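# Unclip the stand-up pouch and open it wide

## Task

Remove the spring clip from the zip-lock stand-up pouch and set it on the table, well away from the pouch. Then open the pouch so its mouth stays close to fully wide without help. At the end the pouch must stand upright and untilted, its whole base on the table, its zip not noticeably pressed down or drooping, and no loose object may touch the pouch or the clip.

## Robot and tools

ROBOT. Two arms, left_arm and right_arm, each on a tilted mounting plate; one metal frame behind them carries both plates. A 'too close' warning treats each plate and its half of the frame as part of that arm. Calibrated bases in the scene frame: left_arm at (+0.021, +0.298, +0.271) m, quat_wxyz (+0.998, -0.056, +0.026, -0.026); right_arm at (-0.005, -0.302, +0.271) m, quat_wxyz (+0.998, +0.058, +0.023, -0.030).

FRAME. Origin at table-top height, midway between the nominal arm bases. +x points out over the table, +z up, left_arm sits on the +y side (arm names do not match image left/right). end_effector_position is in metres and end_effector_quat_wxyz is written w first, both in this frame. The gripper's fingers point along its own +z and open and close along its own y; the reported position is the spot between the pads, roughly 1 cm behind the tips. Printed positions can be off, more so at long reach.

ROW FORMAT. Every command row has 16 numbers even when one arm moves: x, y, z, qw, qx, qy, qz, opening for left_arm, then the same eight for right_arm. x, y, z and the quaternion are an absolute pose in the scene frame. Opening runs from -1 (closed) to +1 (fully open, 0.094 m); it is a command, so 0 means half-shut, not 'unchanged'. To leave a gripper alone, resend its current command (see 'Tool commands'). To keep an orientation, repeat the same quaternion each row rather than copying a drifted reading. An arm meant to stay put should get the identical pose from the last result before it stopped, every call.

execute_actions(actions, cameras). actions is a list of actions; each action is a table of up to 15 rows, one row per 1/30 s step; a short table repeats its last row for the remaining steps of that action. Per action, each arm's target may not lie more than 0.6 m from its gripper's current position along any of that gripper's axes, or the action is refused for both arms; a malformed action or a failing first action refuses the whole call. An empty list just returns state and images. cameras picks images: omitted/null/["all"] gives all, [] none; names are cam_head_left, cam_head_right, cam_high, cam_left_wrist, cam_right_wrist (all 896x504).

move(target, speed, blend, opening_speed, blocking, cameras). target is one 16-number row (absolute poses, no 0.6 m limit) or up to 15 rows differing only in pose, visited in order. Each gripper travels a straight path and turns the short way. speed is the path top speed in m/s, 0.002 to 0.5 (default 0.25), turning up to twice that in rad/s; one value or one per target. blend, in metres, rounds corners at intermediate targets (default 0 = stop at each). opening_speed (at least 0.2 per second on the -1..+1 scale) ramps the fingers instead of sending the opening at once. Paths end together, last at least 0.5 s, and are cut at 10 s. Paths ignore obstacles and the other arm; grippers lag and stray more when fast or near full stretch. blocking=false returns after about 0.5 s while motion continues; execute_actions is then refused until wait or stop. A new move replaces a running one. The 'move:' line reports done, off_target, moving, held or fault plus limits; unnamed arms are done (within 10 mm and 2 degrees). Done does not mean contact-free. limits=paced means the pose was clipped; held means a check withheld steps.

wait(seconds 0 to 10) lets time run with last commands held; a running move continues. stop() brakes the current move (needs braking room). zoom_image(camera, region [x0,y0,x1,y1] pixels, max 504x504, origin top-left) magnifies the latest image of a camera included in the newest result. finished_scene(scene, check) must be called twice: the first call submits your check (per condition: what images and readings show, what they cannot show, how it could fail anyway), then you may inspect and fix; the second ends the scene irreversibly.

CONTROL BEHAVIOUR. Each step the commanded pose is clipped to within 100 mm and 20 degrees of the measured pose; damped IK favours position over orientation. 'Hand target' in each result is where the arm is headed and may fall short of your command, so send the remainder next. Friction and weight can leave a hand about 1 cm off in free air. With the wrist near the first joint's axis, small moves can swing the arm. 'pose unreachable' means the clearance check blocked that arm; it does not protect grippers from hitting each other. Joint ranges (rad): waist -2.618..3.054, shoulder 0..3.142, elbow 0..3.142 (straight 2.901), wrist pitch -1.571..1.571, wrist yaw -1.571..1.571, wrist roll -2.094..2.094. Joint torques follow the joint order, include gravity, carry offsets and noise; joints 1-3 wrap at ±28 N m.

GRIPPING. grip_measured uses the opening scale; empty it reads up to ~1.6 mm wide. On a hard part at full squeeze it reads up to ~3 mm (0.064) under the part's width. Light grip just below first-touch reading; about 0.11 below it, force maxes out (~50-62 N per pad). Soft items crush further the lower you command. Release by commanding well above grip_measured.

AVOID. Dropping things, releasing moving parts, fast impacts, hard presses, pressing between the arms (can fail the scene), anything leaving the table, fault stops. Occasional tugs or pushes may disturb held or loose items. Motors heat when holding loads, stretched, or pushing unreachably: MOTOR HOT at 75 °C, arm folds and idles at 90 °C, collapses at 100 °C. Prefer smooth, moderate-speed motions.

Each tool is called after ">>>" as a command line: name --argument value for each argument, lists and objects as JSON in quotes; but a table of rows of numbers goes row by row, as --pt "numbers of a row", without its own name.

## Session

>>> execute_actions --actions '[]'

Scene clock: 0.00 s.
left_arm: end_effector_position=(+0.5415, +0.5616, +0.2214) grip_measured=+1.000 end_effector_quat_wxyz=(+0.732, +0.140, +0.664, +0.060) | right_arm: end_effector_position=(+0.3431, -0.5173, +0.3181) grip_measured=+1.000 end_effector_quat_wxyz=(+0.407, -0.101, +0.812, +0.406)
Joint positions: left_arm=[0.748 2.824 1.472 1.529 0.824 0.277 0.094] | right_arm=[-0.89 2.358 1.767 -1.491 -1.099 -1.588 0.094]
Joint velocities: left_arm=[0.002 -0.007 0.002 0.022 0.051 -0.051 0] | right_arm=[-0.012 -0.012 -0.002 0.051 -0.051 0.022 0]
Joint torques (N m): no reading
Motor temperatures (°C): left_arm=[28 36 37 40 27 26 31] | right_arm=[27 38 40 40 26 27 25]
Heat: left arm: 40 °C; right arm: 40 °C.
Hand target: left_arm +0.5435, +0.5623, +0.2264; +0.734, +0.142, +0.661, +0.062 | right_arm +0.3461, -0.5192, +0.3236; +0.417, -0.104, +0.809, +0.401
Tool commands: left_gripper/opening=+1.0 right_gripper/opening=+1.0

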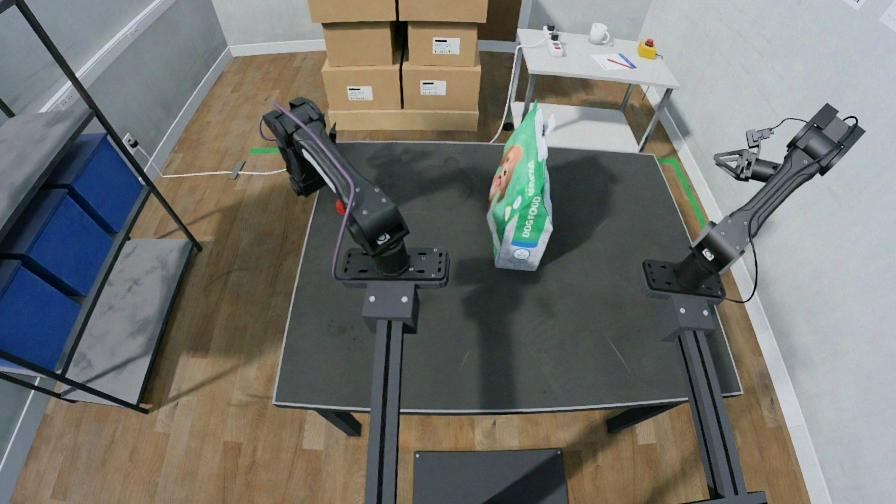

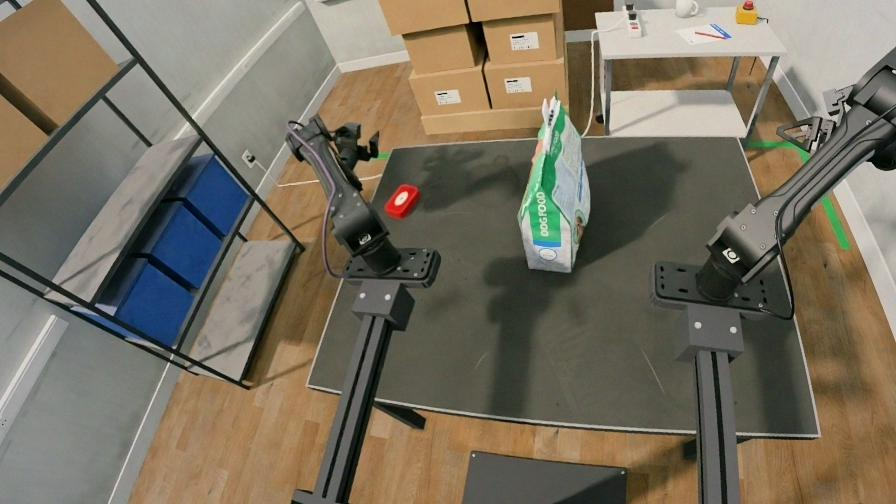

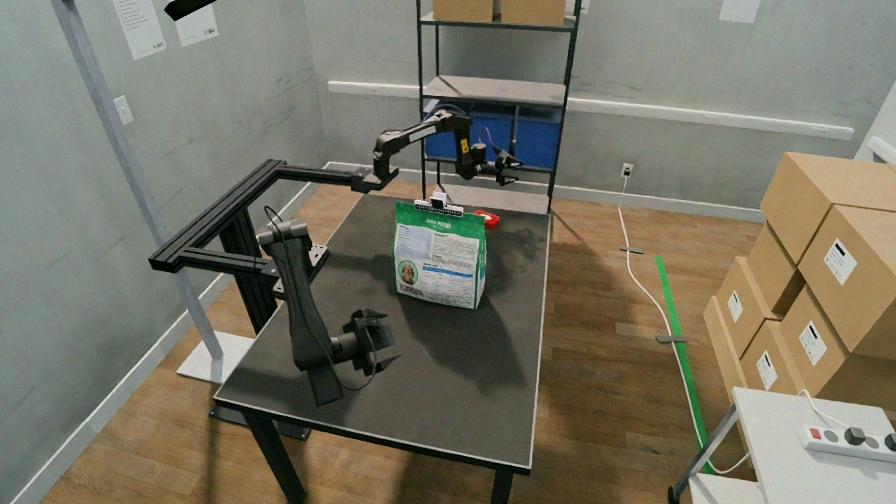

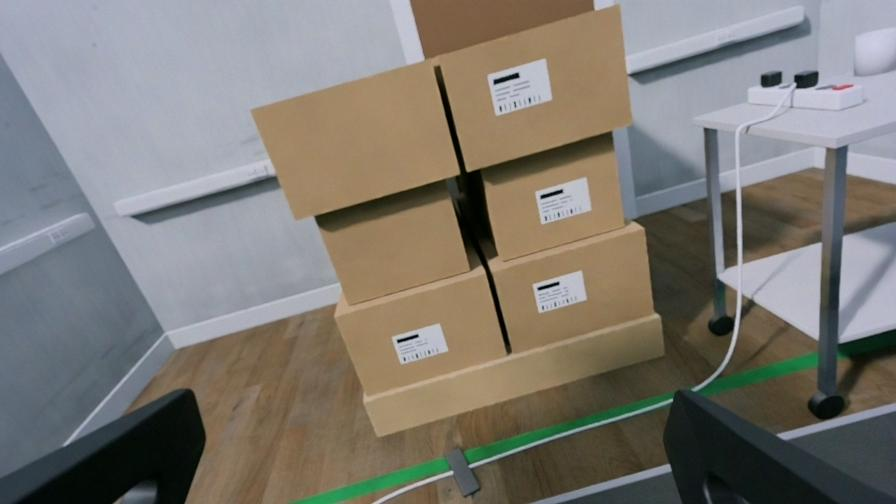

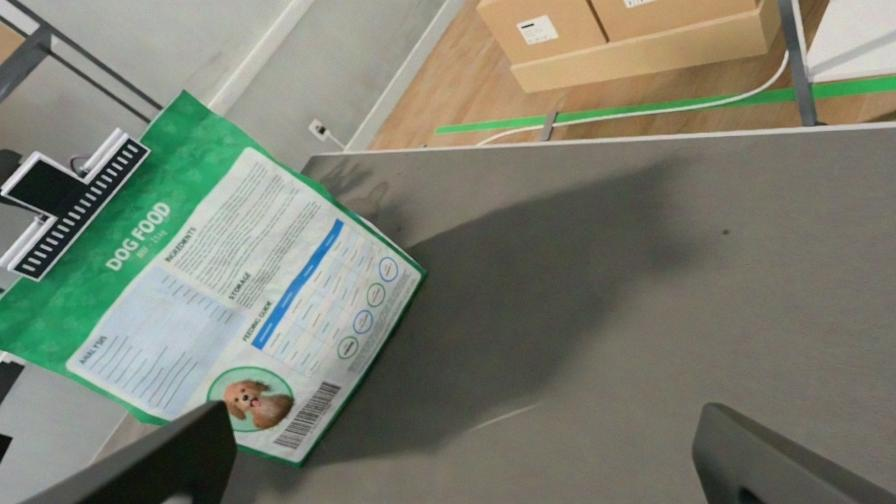

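>>> zoom_image --camera "cam_high" --region '[360, 160, 540, 320]'

>>> zoom_image --camera "cam_head_left" --region '[450, 80, 630, 290]'

>>> zoom_image --camera "cam_head_right" --region '[480, 70, 640, 290]'

>>> zoom_image --camera "cam_right_wrist" --region '[0, 70, 450, 480]'

Scaled by 2.800 from the camera's 896x504 image, which has a finer 1280x720 frame.

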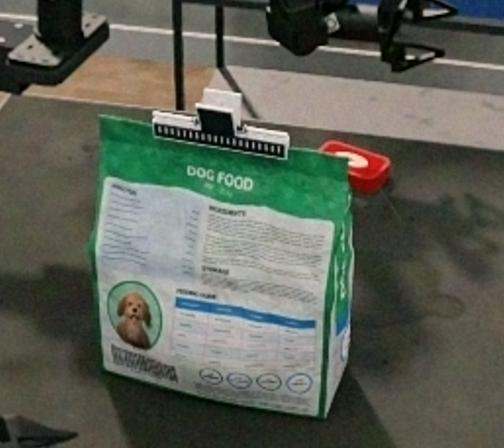

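Scaled by 2.400 from the camera's 896x504 image, which has a finer 1280x720 frame.

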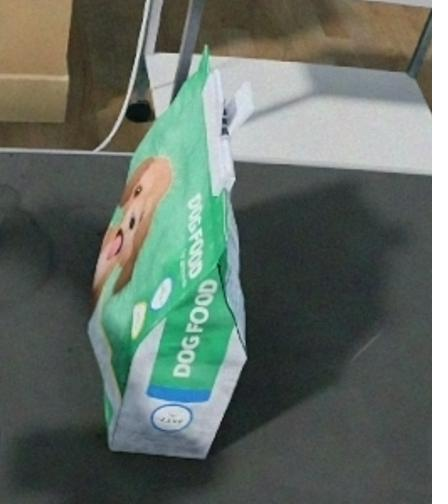

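Scaled by 2.291 from the camera's 896x504 image, which has a finer 1280x720 frame.

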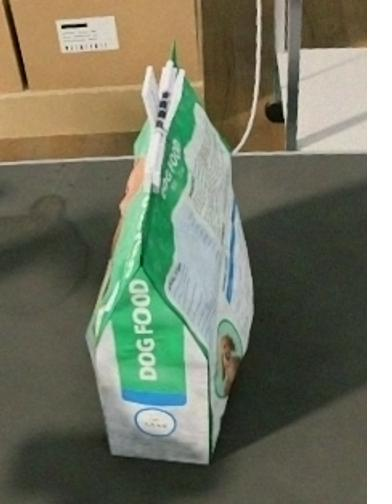

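Scaled by 1.120 from the camera's 896x504 image, which has a finer 1280x720 frame.

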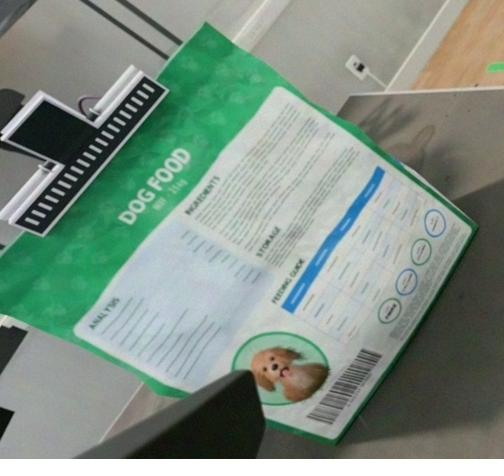

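>>> move --pt "0.5435 0.5623 0.2264 0.734 0.142 0.661 0.062 1 0.30 -0.42 0.50 0.2 -0.05 0.95 0.2 1" --pt "0.5435 0.5623 0.2264 0.734 0.142 0.661 0.062 1 0.27 -0.20 0.56 0 0 1 0 1" --blend 0.03

Scene clock: 5.83 s.
left_arm: end_effector_position=(+0.5415, +0.5616, +0.2214) grip_measured=+1.000 end_effector_quat_wxyz=(+0.732, +0.140, +0.664, +0.060) | right_arm: end_effector_position=(+0.2619, -0.1992, +0.5583) grip_measured=+1.000 end_effector_quat_wxyz=(+0.150, -0.002, +0.984, +0.092)
Joint positions: left_arm=[0.748 2.824 1.472 1.529 0.824 0.277 0.094] | right_arm=[0.62 1.477 1.809 -1.571 0.117 0.515 0.094]
Joint velocities: left_arm=[0.012 0.007 0.007 -0.007 -0.066 -0.007 0] | right_arm=[0.002 -0.007 0.007 -0.022 0.037 -0.081 0]
Joint torques (N m): left_arm=[-0.77 -13.6 3.64 2 -0.01 -0.02] | right_arm=[0.51 -4.66 7.75 0.92 0.13 0.08]
Motor temperatures (°C): left_arm=[28 39 37 41 27 26 31] | right_arm=[27 40 41 40 26 26 25]
Heat: left arm: 41 °C; right arm: 41 °C.
Hand target: left_arm +0.5435, +0.5623, +0.2264; +0.734, +0.142, +0.661, +0.062 | right_arm +0.2642, -0.2011, +0.5609; +0.154, +0.002, +0.984, +0.086
Off the commanded pose: left_arm 0.005 m, 1 deg | right_arm 0.008 m, 20 deg; orientation clipped.
joint sent to its limit (right arm) — joint 4 (wrist pitch), lower limit. The joint targets are off in position and orientation.
move: off_target (right_arm); limits=paced

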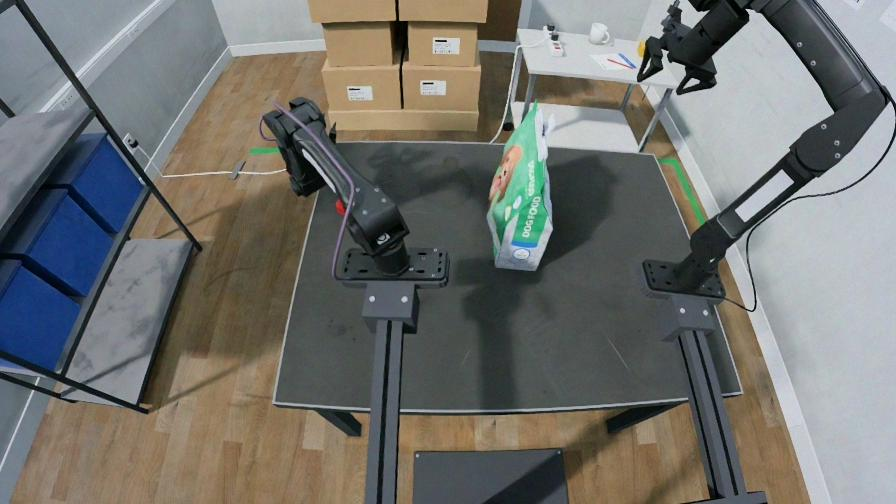

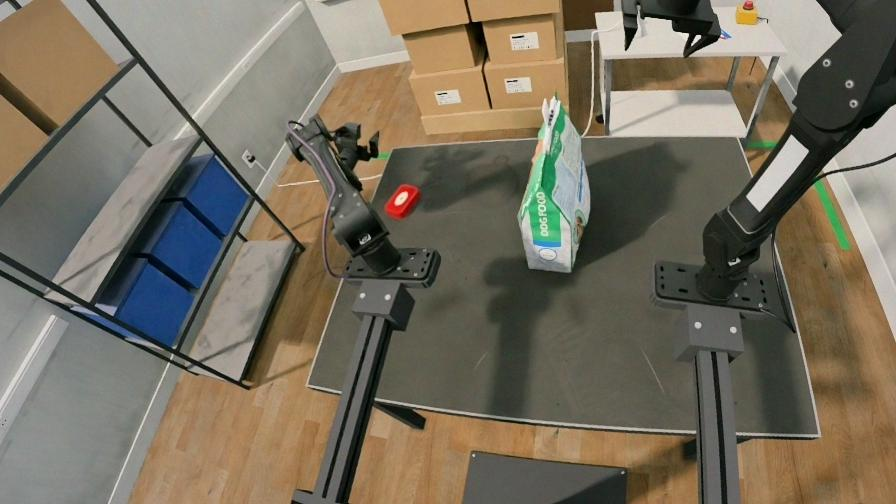

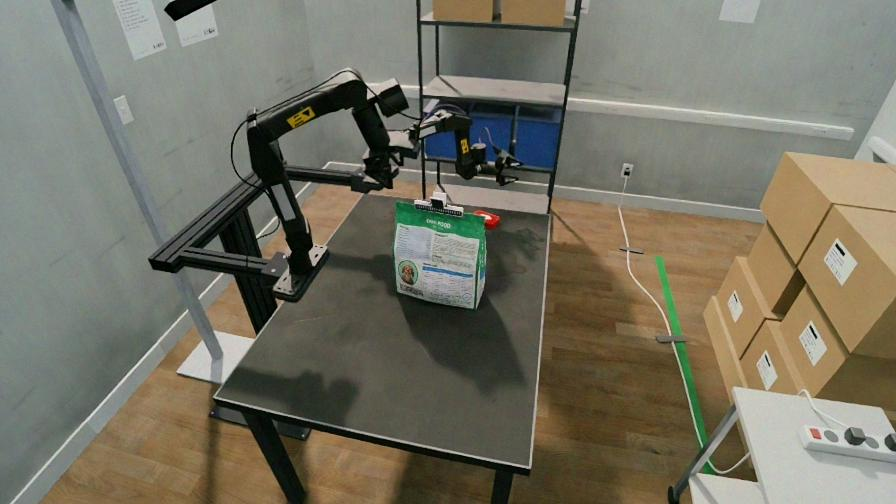

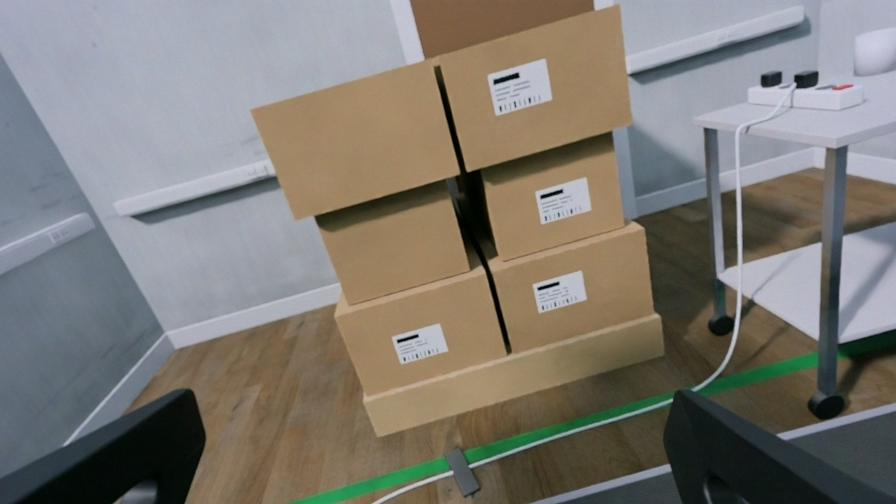

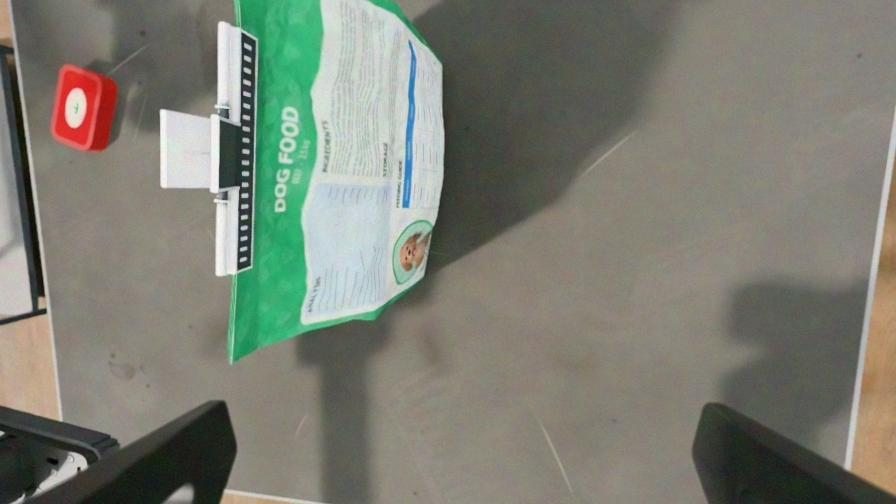

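>>> zoom_image --camera "cam_right_wrist" --region '[130, 0, 330, 290]'

>>> zoom_image --camera "cam_head_right" --region '[520, 80, 600, 170]'

>>> zoom_image --camera "cam_high" --region '[400, 170, 480, 230]'

Scaled by 1.738 from the camera's 896x504 image, which has a finer 1280x720 frame.

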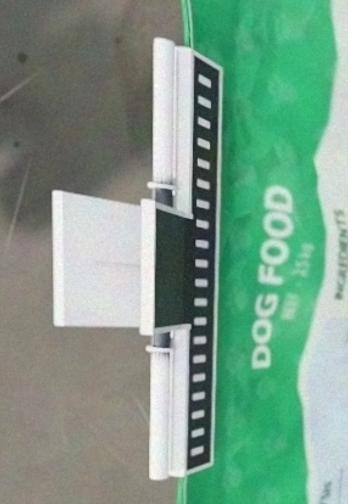

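Scaled by 5.600 from the camera's 896x504 image, which has a finer 1280x720 frame.

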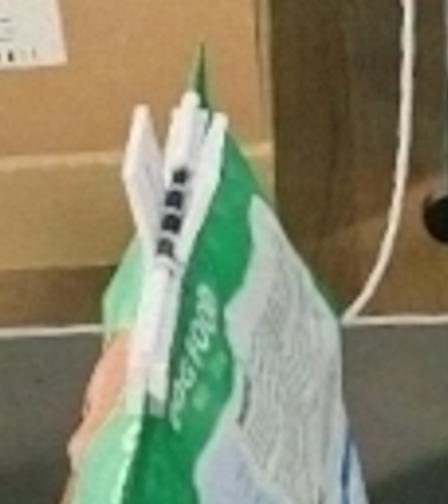

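Scaled by 6.300 from the camera's 896x504 image, which has a finer 1280x720 frame.

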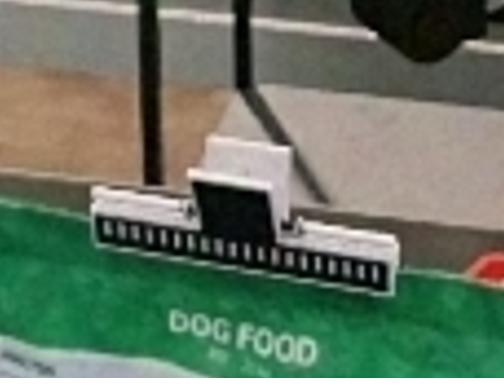

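>>> move --target '[0.5435,0.5623,0.2264,0.734,0.142,0.661,0.062,1,0.31,-0.03,0.48,0.174,-0.0215,0.985,0.004,1]'

Scene clock: 9.03 s.
left_arm: end_effector_position=(+0.5415, +0.5616, +0.2214) grip_measured=+1.000 end_effector_quat_wxyz=(+0.732, +0.140, +0.664, +0.060) | right_arm: end_effector_position=(+0.3042, -0.0276, +0.4756) grip_measured=+1.000 end_effector_quat_wxyz=(+0.166, -0.026, +0.986, +0.009)
Joint positions: left_arm=[0.748 2.824 1.472 1.529 0.824 0.277 0.094] | right_arm=[0.982 2.02 2.028 -1.413 0.349 0.82 0.094]
Joint velocities: left_arm=[-0.012 -0.002 0.007 -0.037 -0.081 0.051 0] | right_arm=[-0.002 0.007 0.017 -0.11 -0.022 -0.022 0]
Joint torques (N m): left_arm=[-0.76 -13.6 3.63 2.01 0 -0.01] | right_arm=[1.01 -10.66 8.57 0.62 0.34 0.07]
Motor temperatures (°C): left_arm=[28 41 37 41 27 26 31] | right_arm=[27 40 41 39 26 26 24]
Heat: left arm: 41 °C; right arm: 41 °C.
Hand target: left_arm +0.5435, +0.5623, +0.2264; +0.734, +0.142, +0.661, +0.062 | right_arm +0.3076, -0.0288, +0.4798; +0.175, -0.022, +0.984, +0.004
Off the commanded pose: left_arm 0.005 m, 1 deg | right_arm 0.008 m, 1 deg.
move: done

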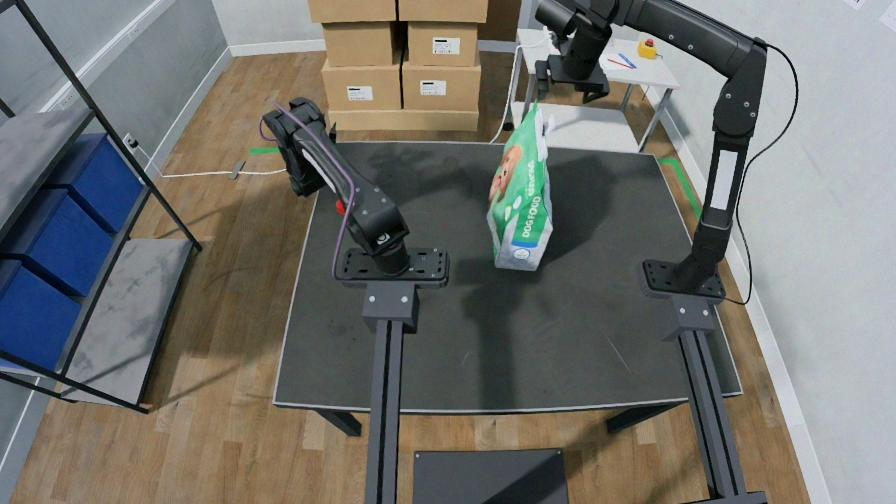

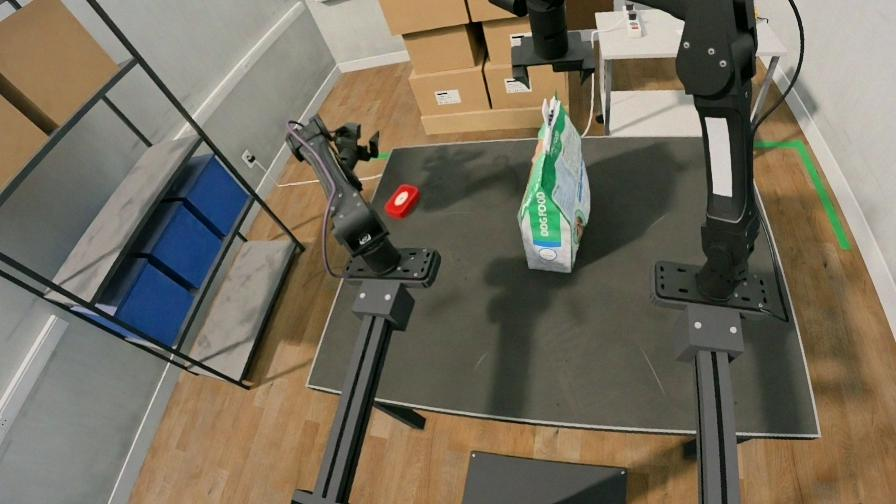

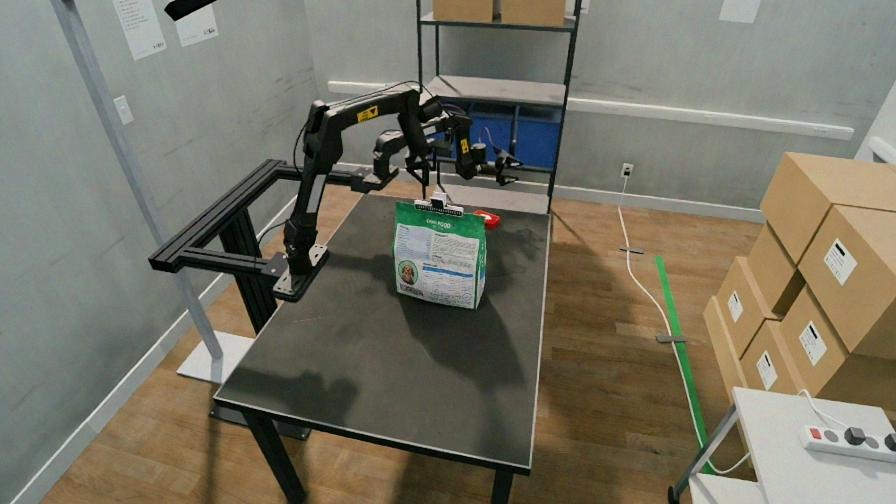

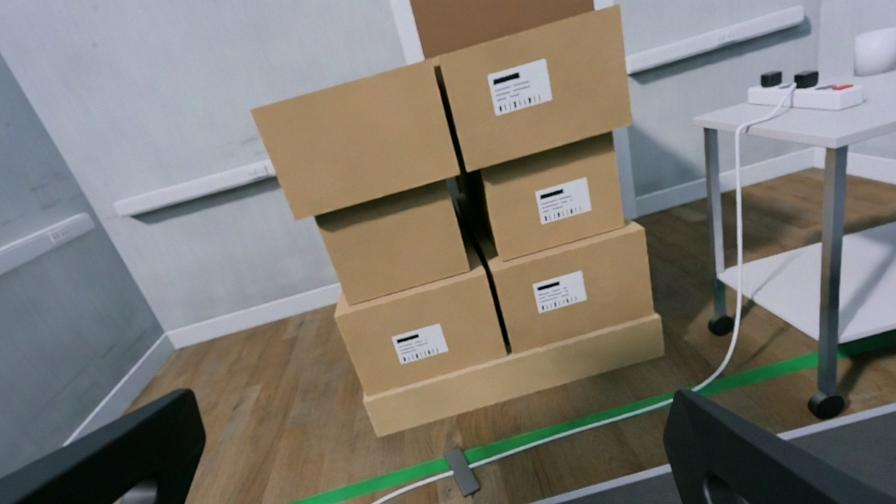

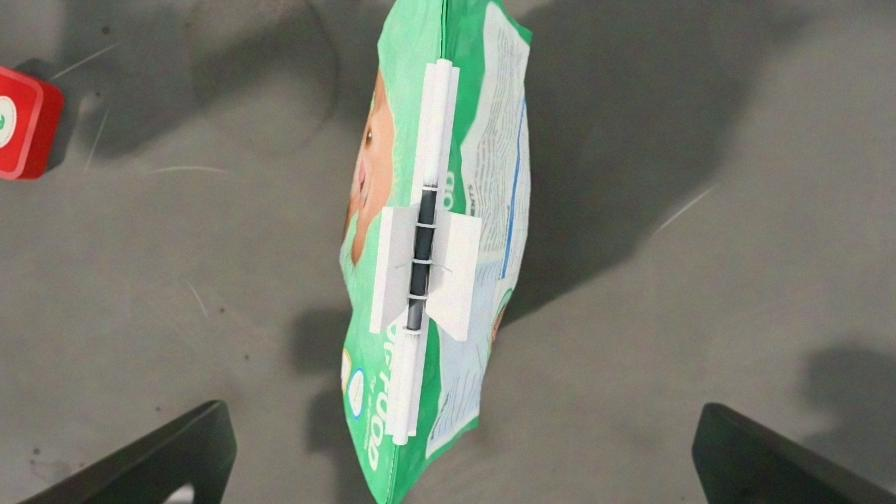

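>>> move --target '[0.5435,0.5623,0.2264,0.734,0.142,0.661,0.062,1,0.333,-0.019,0.41,0.174,0.030,0.985,-0.005,1]' --speed 0.12 --cameras '["cam_right_wrist","cam_head_right","cam_high"]'

>>> zoom_image --camera "cam_head_right" --region '[500, 50, 640, 170]'

>>> zoom_image --camera "cam_high" --region '[380, 120, 500, 230]'

Scene clock: 11.03 s.
left_arm: end_effector_position=(+0.5415, +0.5616, +0.2214) grip_measured=+1.000 end_effector_quat_wxyz=(+0.732, +0.140, +0.664, +0.060) | right_arm: end_effector_position=(+0.3294, -0.0158, +0.4160) grip_measured=+1.000 end_effector_quat_wxyz=(+0.169, +0.025, +0.985, +0.006)
Joint positions: left_arm=[0.748 2.824 1.472 1.529 0.824 0.277 0.094] | right_arm=[0.944 2.087 1.886 -1.203 0.364 0.885 0.094]
Joint velocities: left_arm=[-0.002 0.007 0.012 -0.037 -0.022 -0.066 0] | right_arm=[-0.002 -0.007 -0.007 -0.022 -0.022 -0.066 0]
Joint torques (N m): left_arm=[-0.77 -13.63 3.63 2 0.01 -0.01] | right_arm=[0.75 -11.14 6.32 0.81 0.33 0.08]
Motor temperatures (°C): left_arm=[28 41 37 41 27 26 31] | right_arm=[27 41 41 39 26 26 24]
Heat: left arm: 41 °C; right arm: 41 °C.
Hand target: left_arm +0.5435, +0.5623, +0.2264; +0.734, +0.142, +0.661, +0.062 | right_arm +0.3331, -0.0183, +0.4102; +0.174, +0.030, +0.984, -0.005
Off the commanded pose: left_arm 0.005 m, 1 deg | right_arm 0.008 m, 1 deg.
move: done
Images, in order (width x height): cam_head_right 896x504, cam_high 896x504, cam_right_wrist 896x504.

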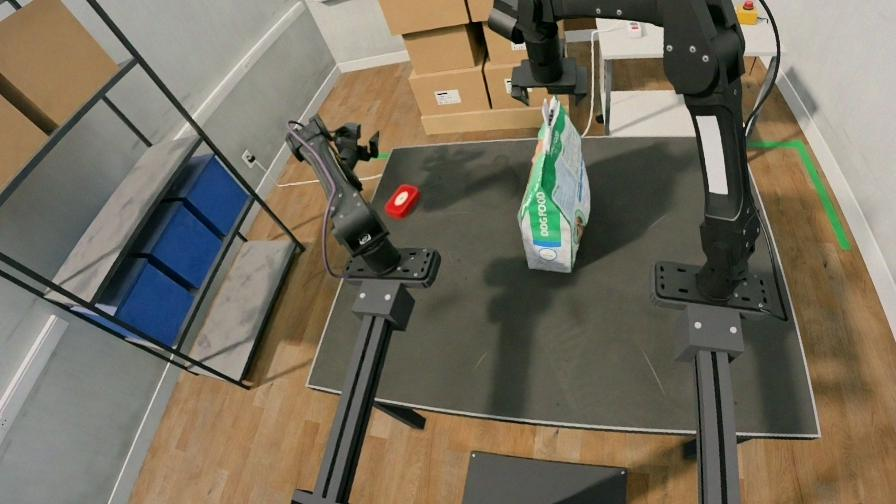

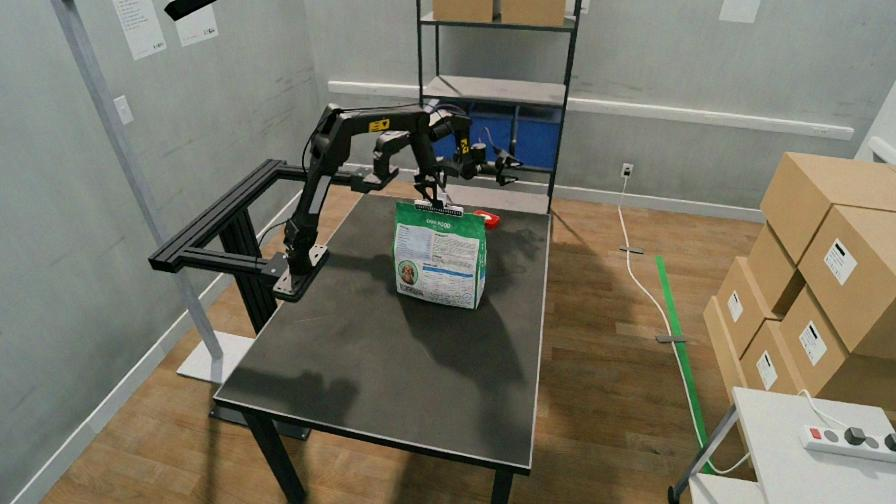

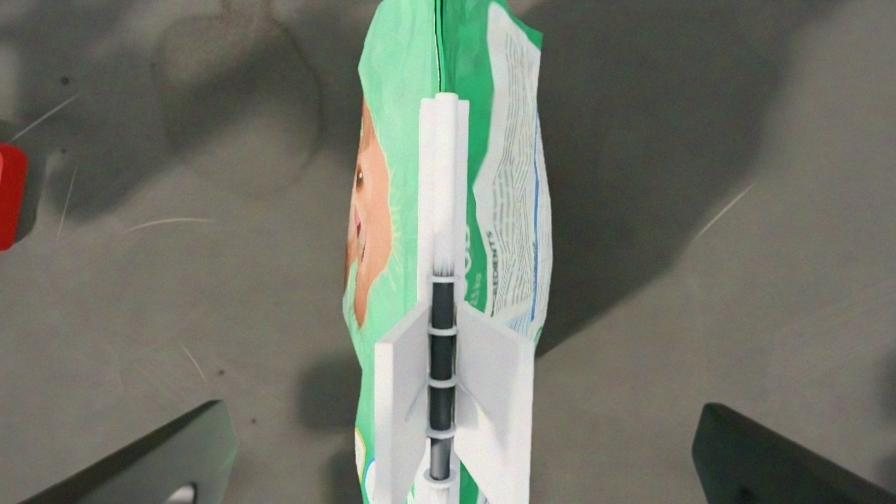

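Scaled by 3.600 from the camera's 896x504 image, which has a finer 1280x720 frame.

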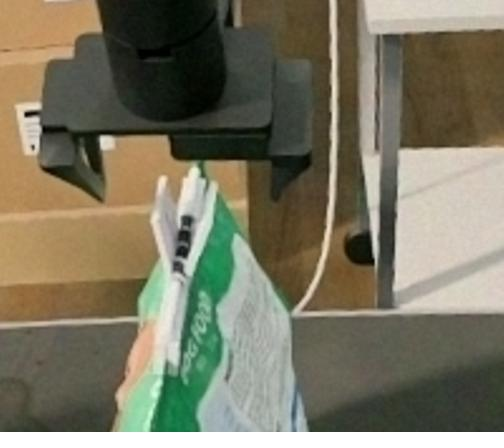

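Scaled by 4.200 from the camera's 896x504 image, which has a finer 1280x720 frame.

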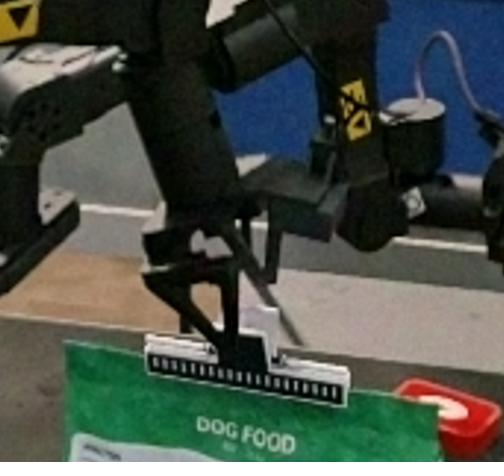

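>>> move --target '[0.5435,0.5623,0.2264,0.734,0.142,0.661,0.062,1,0.335,-0.014,0.380,0.174,0.030,0.985,-0.005,1]' --speed 0.08 --cameras '["cam_right_wrist","cam_head_right","cam_high"]'

>>> zoom_image --camera "cam_head_right" --region '[500, 50, 640, 170]'

>>> zoom_image --camera "cam_high" --region '[380, 120, 500, 230]'

Scene clock: 12.70 s.
left_arm: end_effector_position=(+0.5415, +0.5616, +0.2214) grip_measured=+1.000 end_effector_quat_wxyz=(+0.732, +0.140, +0.664, +0.060) | right_arm: end_effector_position=(+0.3319, -0.0105, +0.3889) grip_measured=+1.000 end_effector_quat_wxyz=(+0.172, +0.028, +0.985, +0.009)
Joint positions: left_arm=[0.748 2.824 1.472 1.529 0.824 0.277 0.094] | right_arm=[0.941 2.098 1.793 -1.09 0.365 0.885 0.094]
Joint velocities: left_arm=[-0.017 -0.027 -0.007 0.007 0.007 0.081 0] | right_arm=[0.002 -0.017 -0.012 0.095 -0.051 -0.037 0]
Joint torques (N m): left_arm=[-0.79 -13.68 3.63 2 -0.01 -0.02] | right_arm=[0.66 -10.91 6.17 0.83 0.34 0.04]
Motor temperatures (°C): left_arm=[28 42 37 41 27 26 31] | right_arm=[27 42 41 39 26 26 24]
Heat: left arm: 42 °C; right arm: 42 °C.
Hand target: left_arm +0.5435, +0.5623, +0.2264; +0.734, +0.142, +0.661, +0.062 | right_arm +0.3349, -0.0138, +0.3800; +0.174, +0.030, +0.984, -0.005
Off the commanded pose: left_arm 0.005 m, 1 deg | right_arm 0.010 m, 2 deg.
move: done
Images, in order (width x height): cam_head_right 896x504, cam_high 896x504, cam_right_wrist 896x504.

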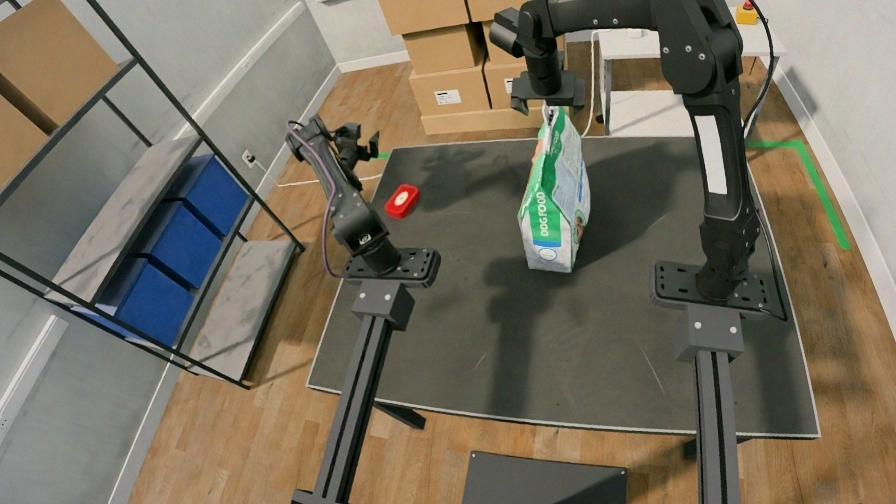

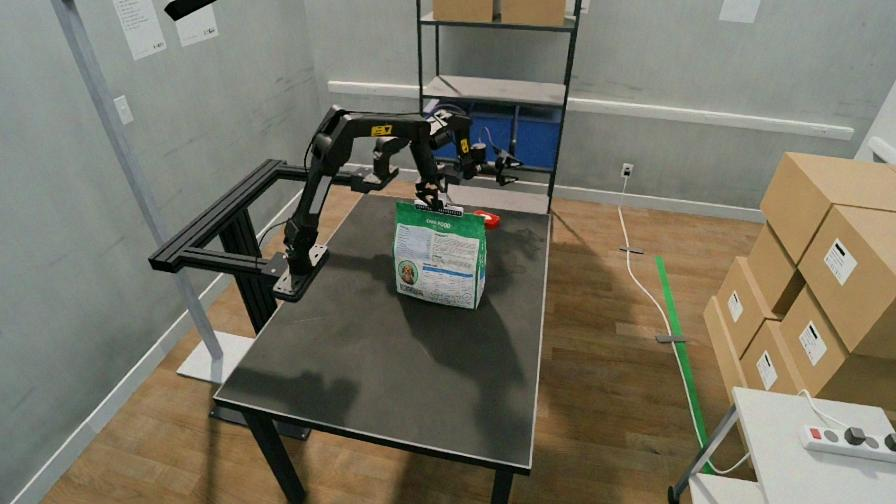

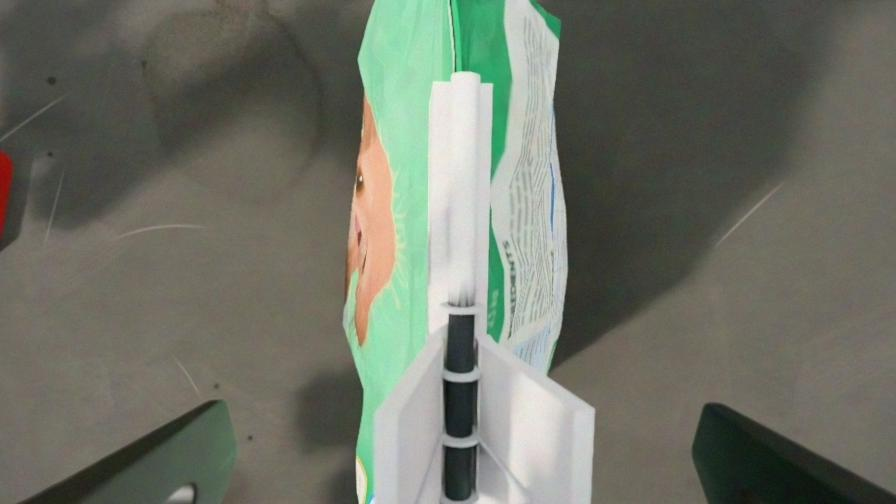

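Scaled by 3.600 from the camera's 896x504 image, which has a finer 1280x720 frame.

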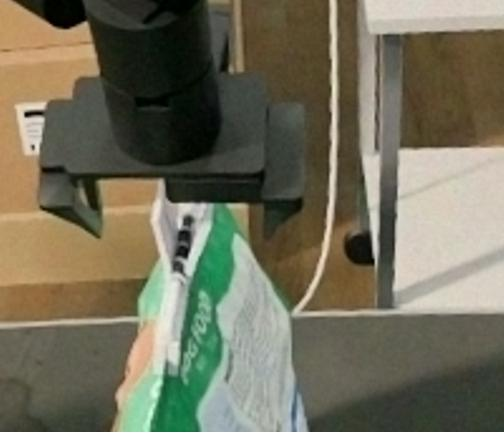

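Scaled by 4.200 from the camera's 896x504 image, which has a finer 1280x720 frame.

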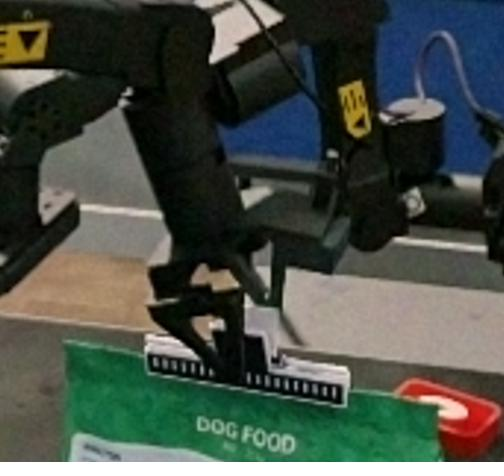

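>>> move --target '[0.5435,0.5623,0.2264,0.734,0.142,0.661,0.062,1,0.333,-0.0165,0.380,0.174,0.030,0.985,-0.005,-0.6]' --speed 0.08 --opening_speed 0.6 --cameras '["cam_right_wrist","cam_head_right","cam_high"]'

>>> zoom_image --camera "cam_head_right" --region '[500, 50, 640, 170]'

>>> zoom_image --camera "cam_high" --region '[380, 120, 500, 230]'

Scene clock: 16.37 s.
left_arm: end_effector_position=(+0.5415, +0.5616, +0.2214) grip_measured=+1.000 end_effector_quat_wxyz=(+0.732, +0.140, +0.664, +0.060) | right_arm: end_effector_position=(+0.3301, -0.0120, +0.3839) grip_measured=-0.595 end_effector_quat_wxyz=(+0.169, +0.027, +0.985, +0.005)
Joint positions: left_arm=[0.748 2.824 1.472 1.529 0.824 0.277 0.094] | right_arm=[0.941 2.098 1.775 -1.082 0.365 0.885 0.019]
Joint velocities: left_arm=[-0.007 -0.007 -0.002 0.037 0.066 -0.037 0] | right_arm=[-0.007 0.002 -0.022 -0.066 0.022 0.066 0.001]
Joint torques (N m): left_arm=[-0.76 -13.6 3.66 2.01 -0.01 0] | right_arm=[0.65 -12.03 5.98 0.81 0.32 0.04]
Motor temperatures (°C): left_arm=[28 43 37 42 27 26 31] | right_arm=[27 44 41 39 26 26 24]
Heat: left arm: 43 °C; right arm: 44 °C.
Hand target: left_arm +0.5435, +0.5623, +0.2264; +0.734, +0.142, +0.661, +0.062 | right_arm +0.3331, -0.0164, +0.3801; +0.174, +0.030, +0.984, -0.005
Off the commanded pose: left_arm 0.005 m, 1 deg | right_arm 0.007 m, 1 deg.
move: done
Images, in order (width x height): cam_head_right 896x504, cam_high 896x504, cam_right_wrist 896x504.

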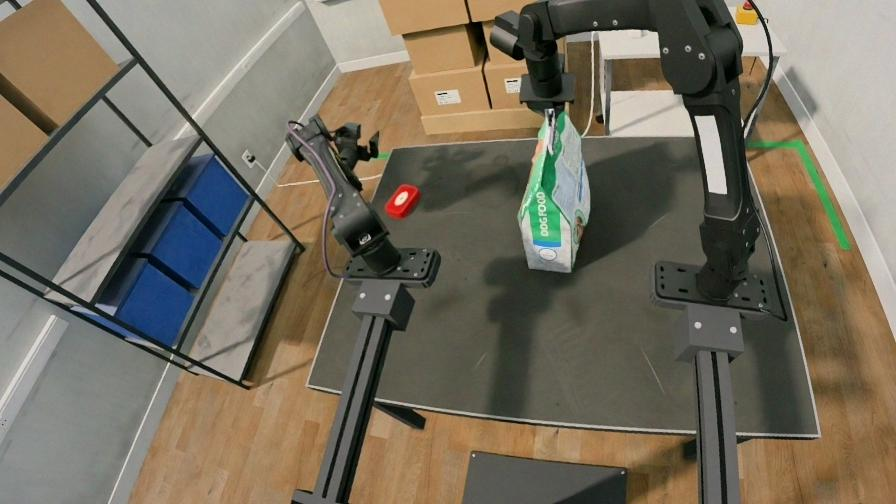

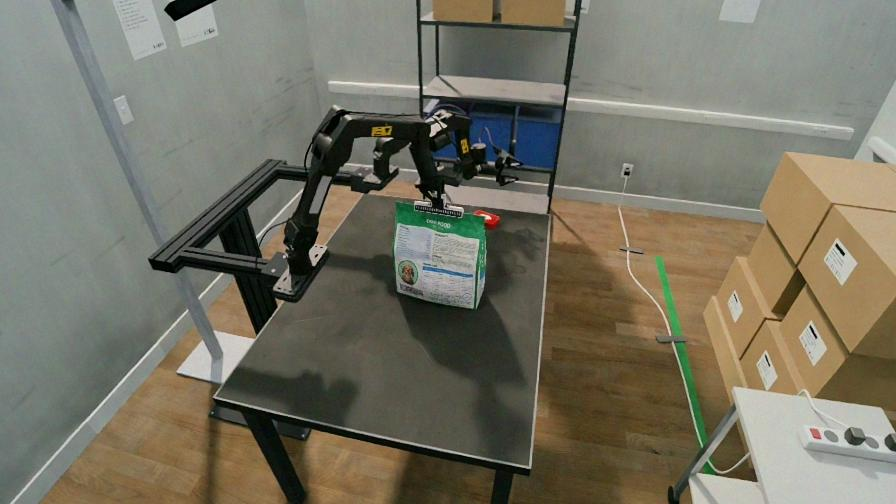

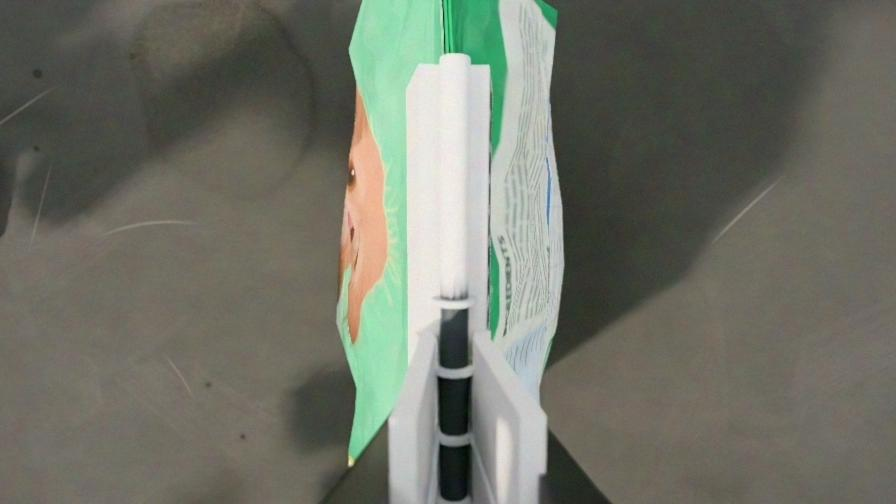

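Scaled by 3.600 from the camera's 896x504 image, which has a finer 1280x720 frame.

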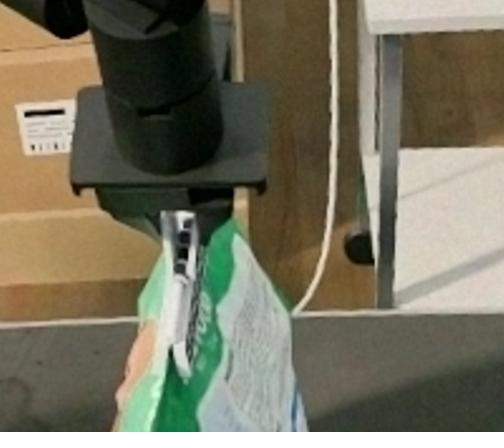

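Scaled by 4.200 from the camera's 896x504 image, which has a finer 1280x720 frame.

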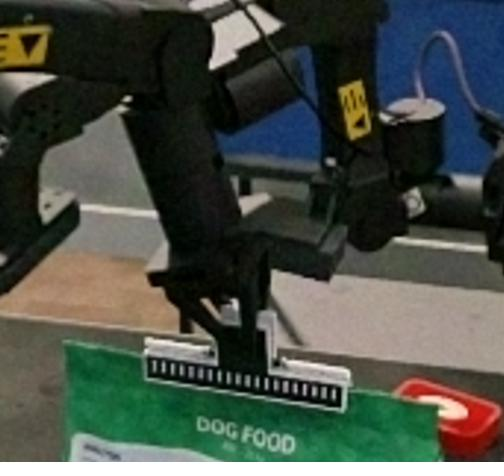

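>>> move --target '[0.5435,0.5623,0.2264,0.734,0.142,0.661,0.062,1,0.333,-0.0165,0.380,0.174,0.030,0.985,-0.005,-0.85]' --opening_speed 0.5 --cameras '["cam_right_wrist"]'

>>> zoom_image --camera "cam_right_wrist" --region '[340, 0, 600, 504]'

Scene clock: 17.40 s.
left_arm: end_effector_position=(+0.5415, +0.5616, +0.2214) grip_measured=+1.000 end_effector_quat_wxyz=(+0.732, +0.140, +0.664, +0.060) | right_arm: end_effector_position=(+0.3301, -0.0119, +0.3839) grip_measured=-0.659 end_effector_quat_wxyz=(+0.169, +0.027, +0.985, +0.005)
Joint positions: left_arm=[0.748 2.824 1.472 1.529 0.824 0.277 0.094] | right_arm=[0.941 2.098 1.775 -1.082 0.365 0.885 0.016]
Joint velocities: left_arm=[0.007 0.012 -0.012 0.007 -0.007 -0.022 0] | right_arm=[0.007 -0.017 -0.002 -0.022 -0.037 0.095 -0.001]
Joint torques (N m): left_arm=[-0.77 -13.63 3.66 2 0 -0.01] | right_arm=[0.65 -12.01 5.96 0.8 0.32 0.03]
Motor temperatures (°C): left_arm=[28 44 37 42 27 26 31] | right_arm=[27 44 41 39 26 26 24]
Heat: left arm: 44 °C; right arm: 44 °C.
Hand target: left_arm +0.5435, +0.5623, +0.2264; +0.734, +0.142, +0.661, +0.062 | right_arm +0.3331, -0.0164, +0.3801; +0.174, +0.030, +0.984, -0.005
Off the commanded pose: left_arm 0.005 m, 1 deg | right_arm 0.007 m, 1 deg.
move: done
Images, in order (width x height): cam_right_wrist 896x504.

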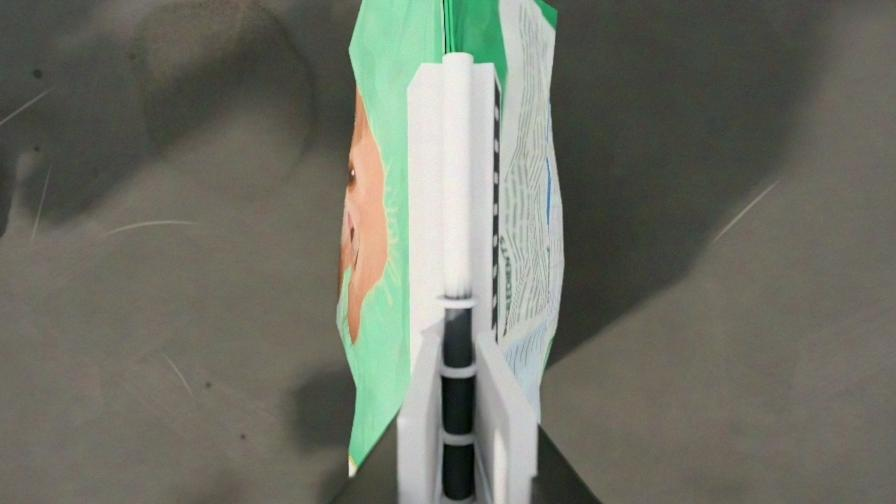

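Scaled by 1.000.

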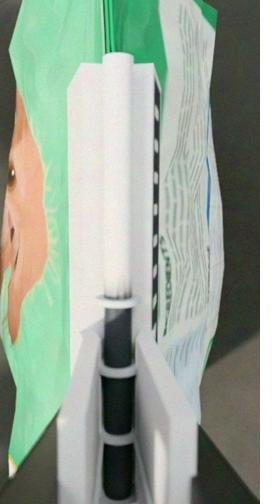

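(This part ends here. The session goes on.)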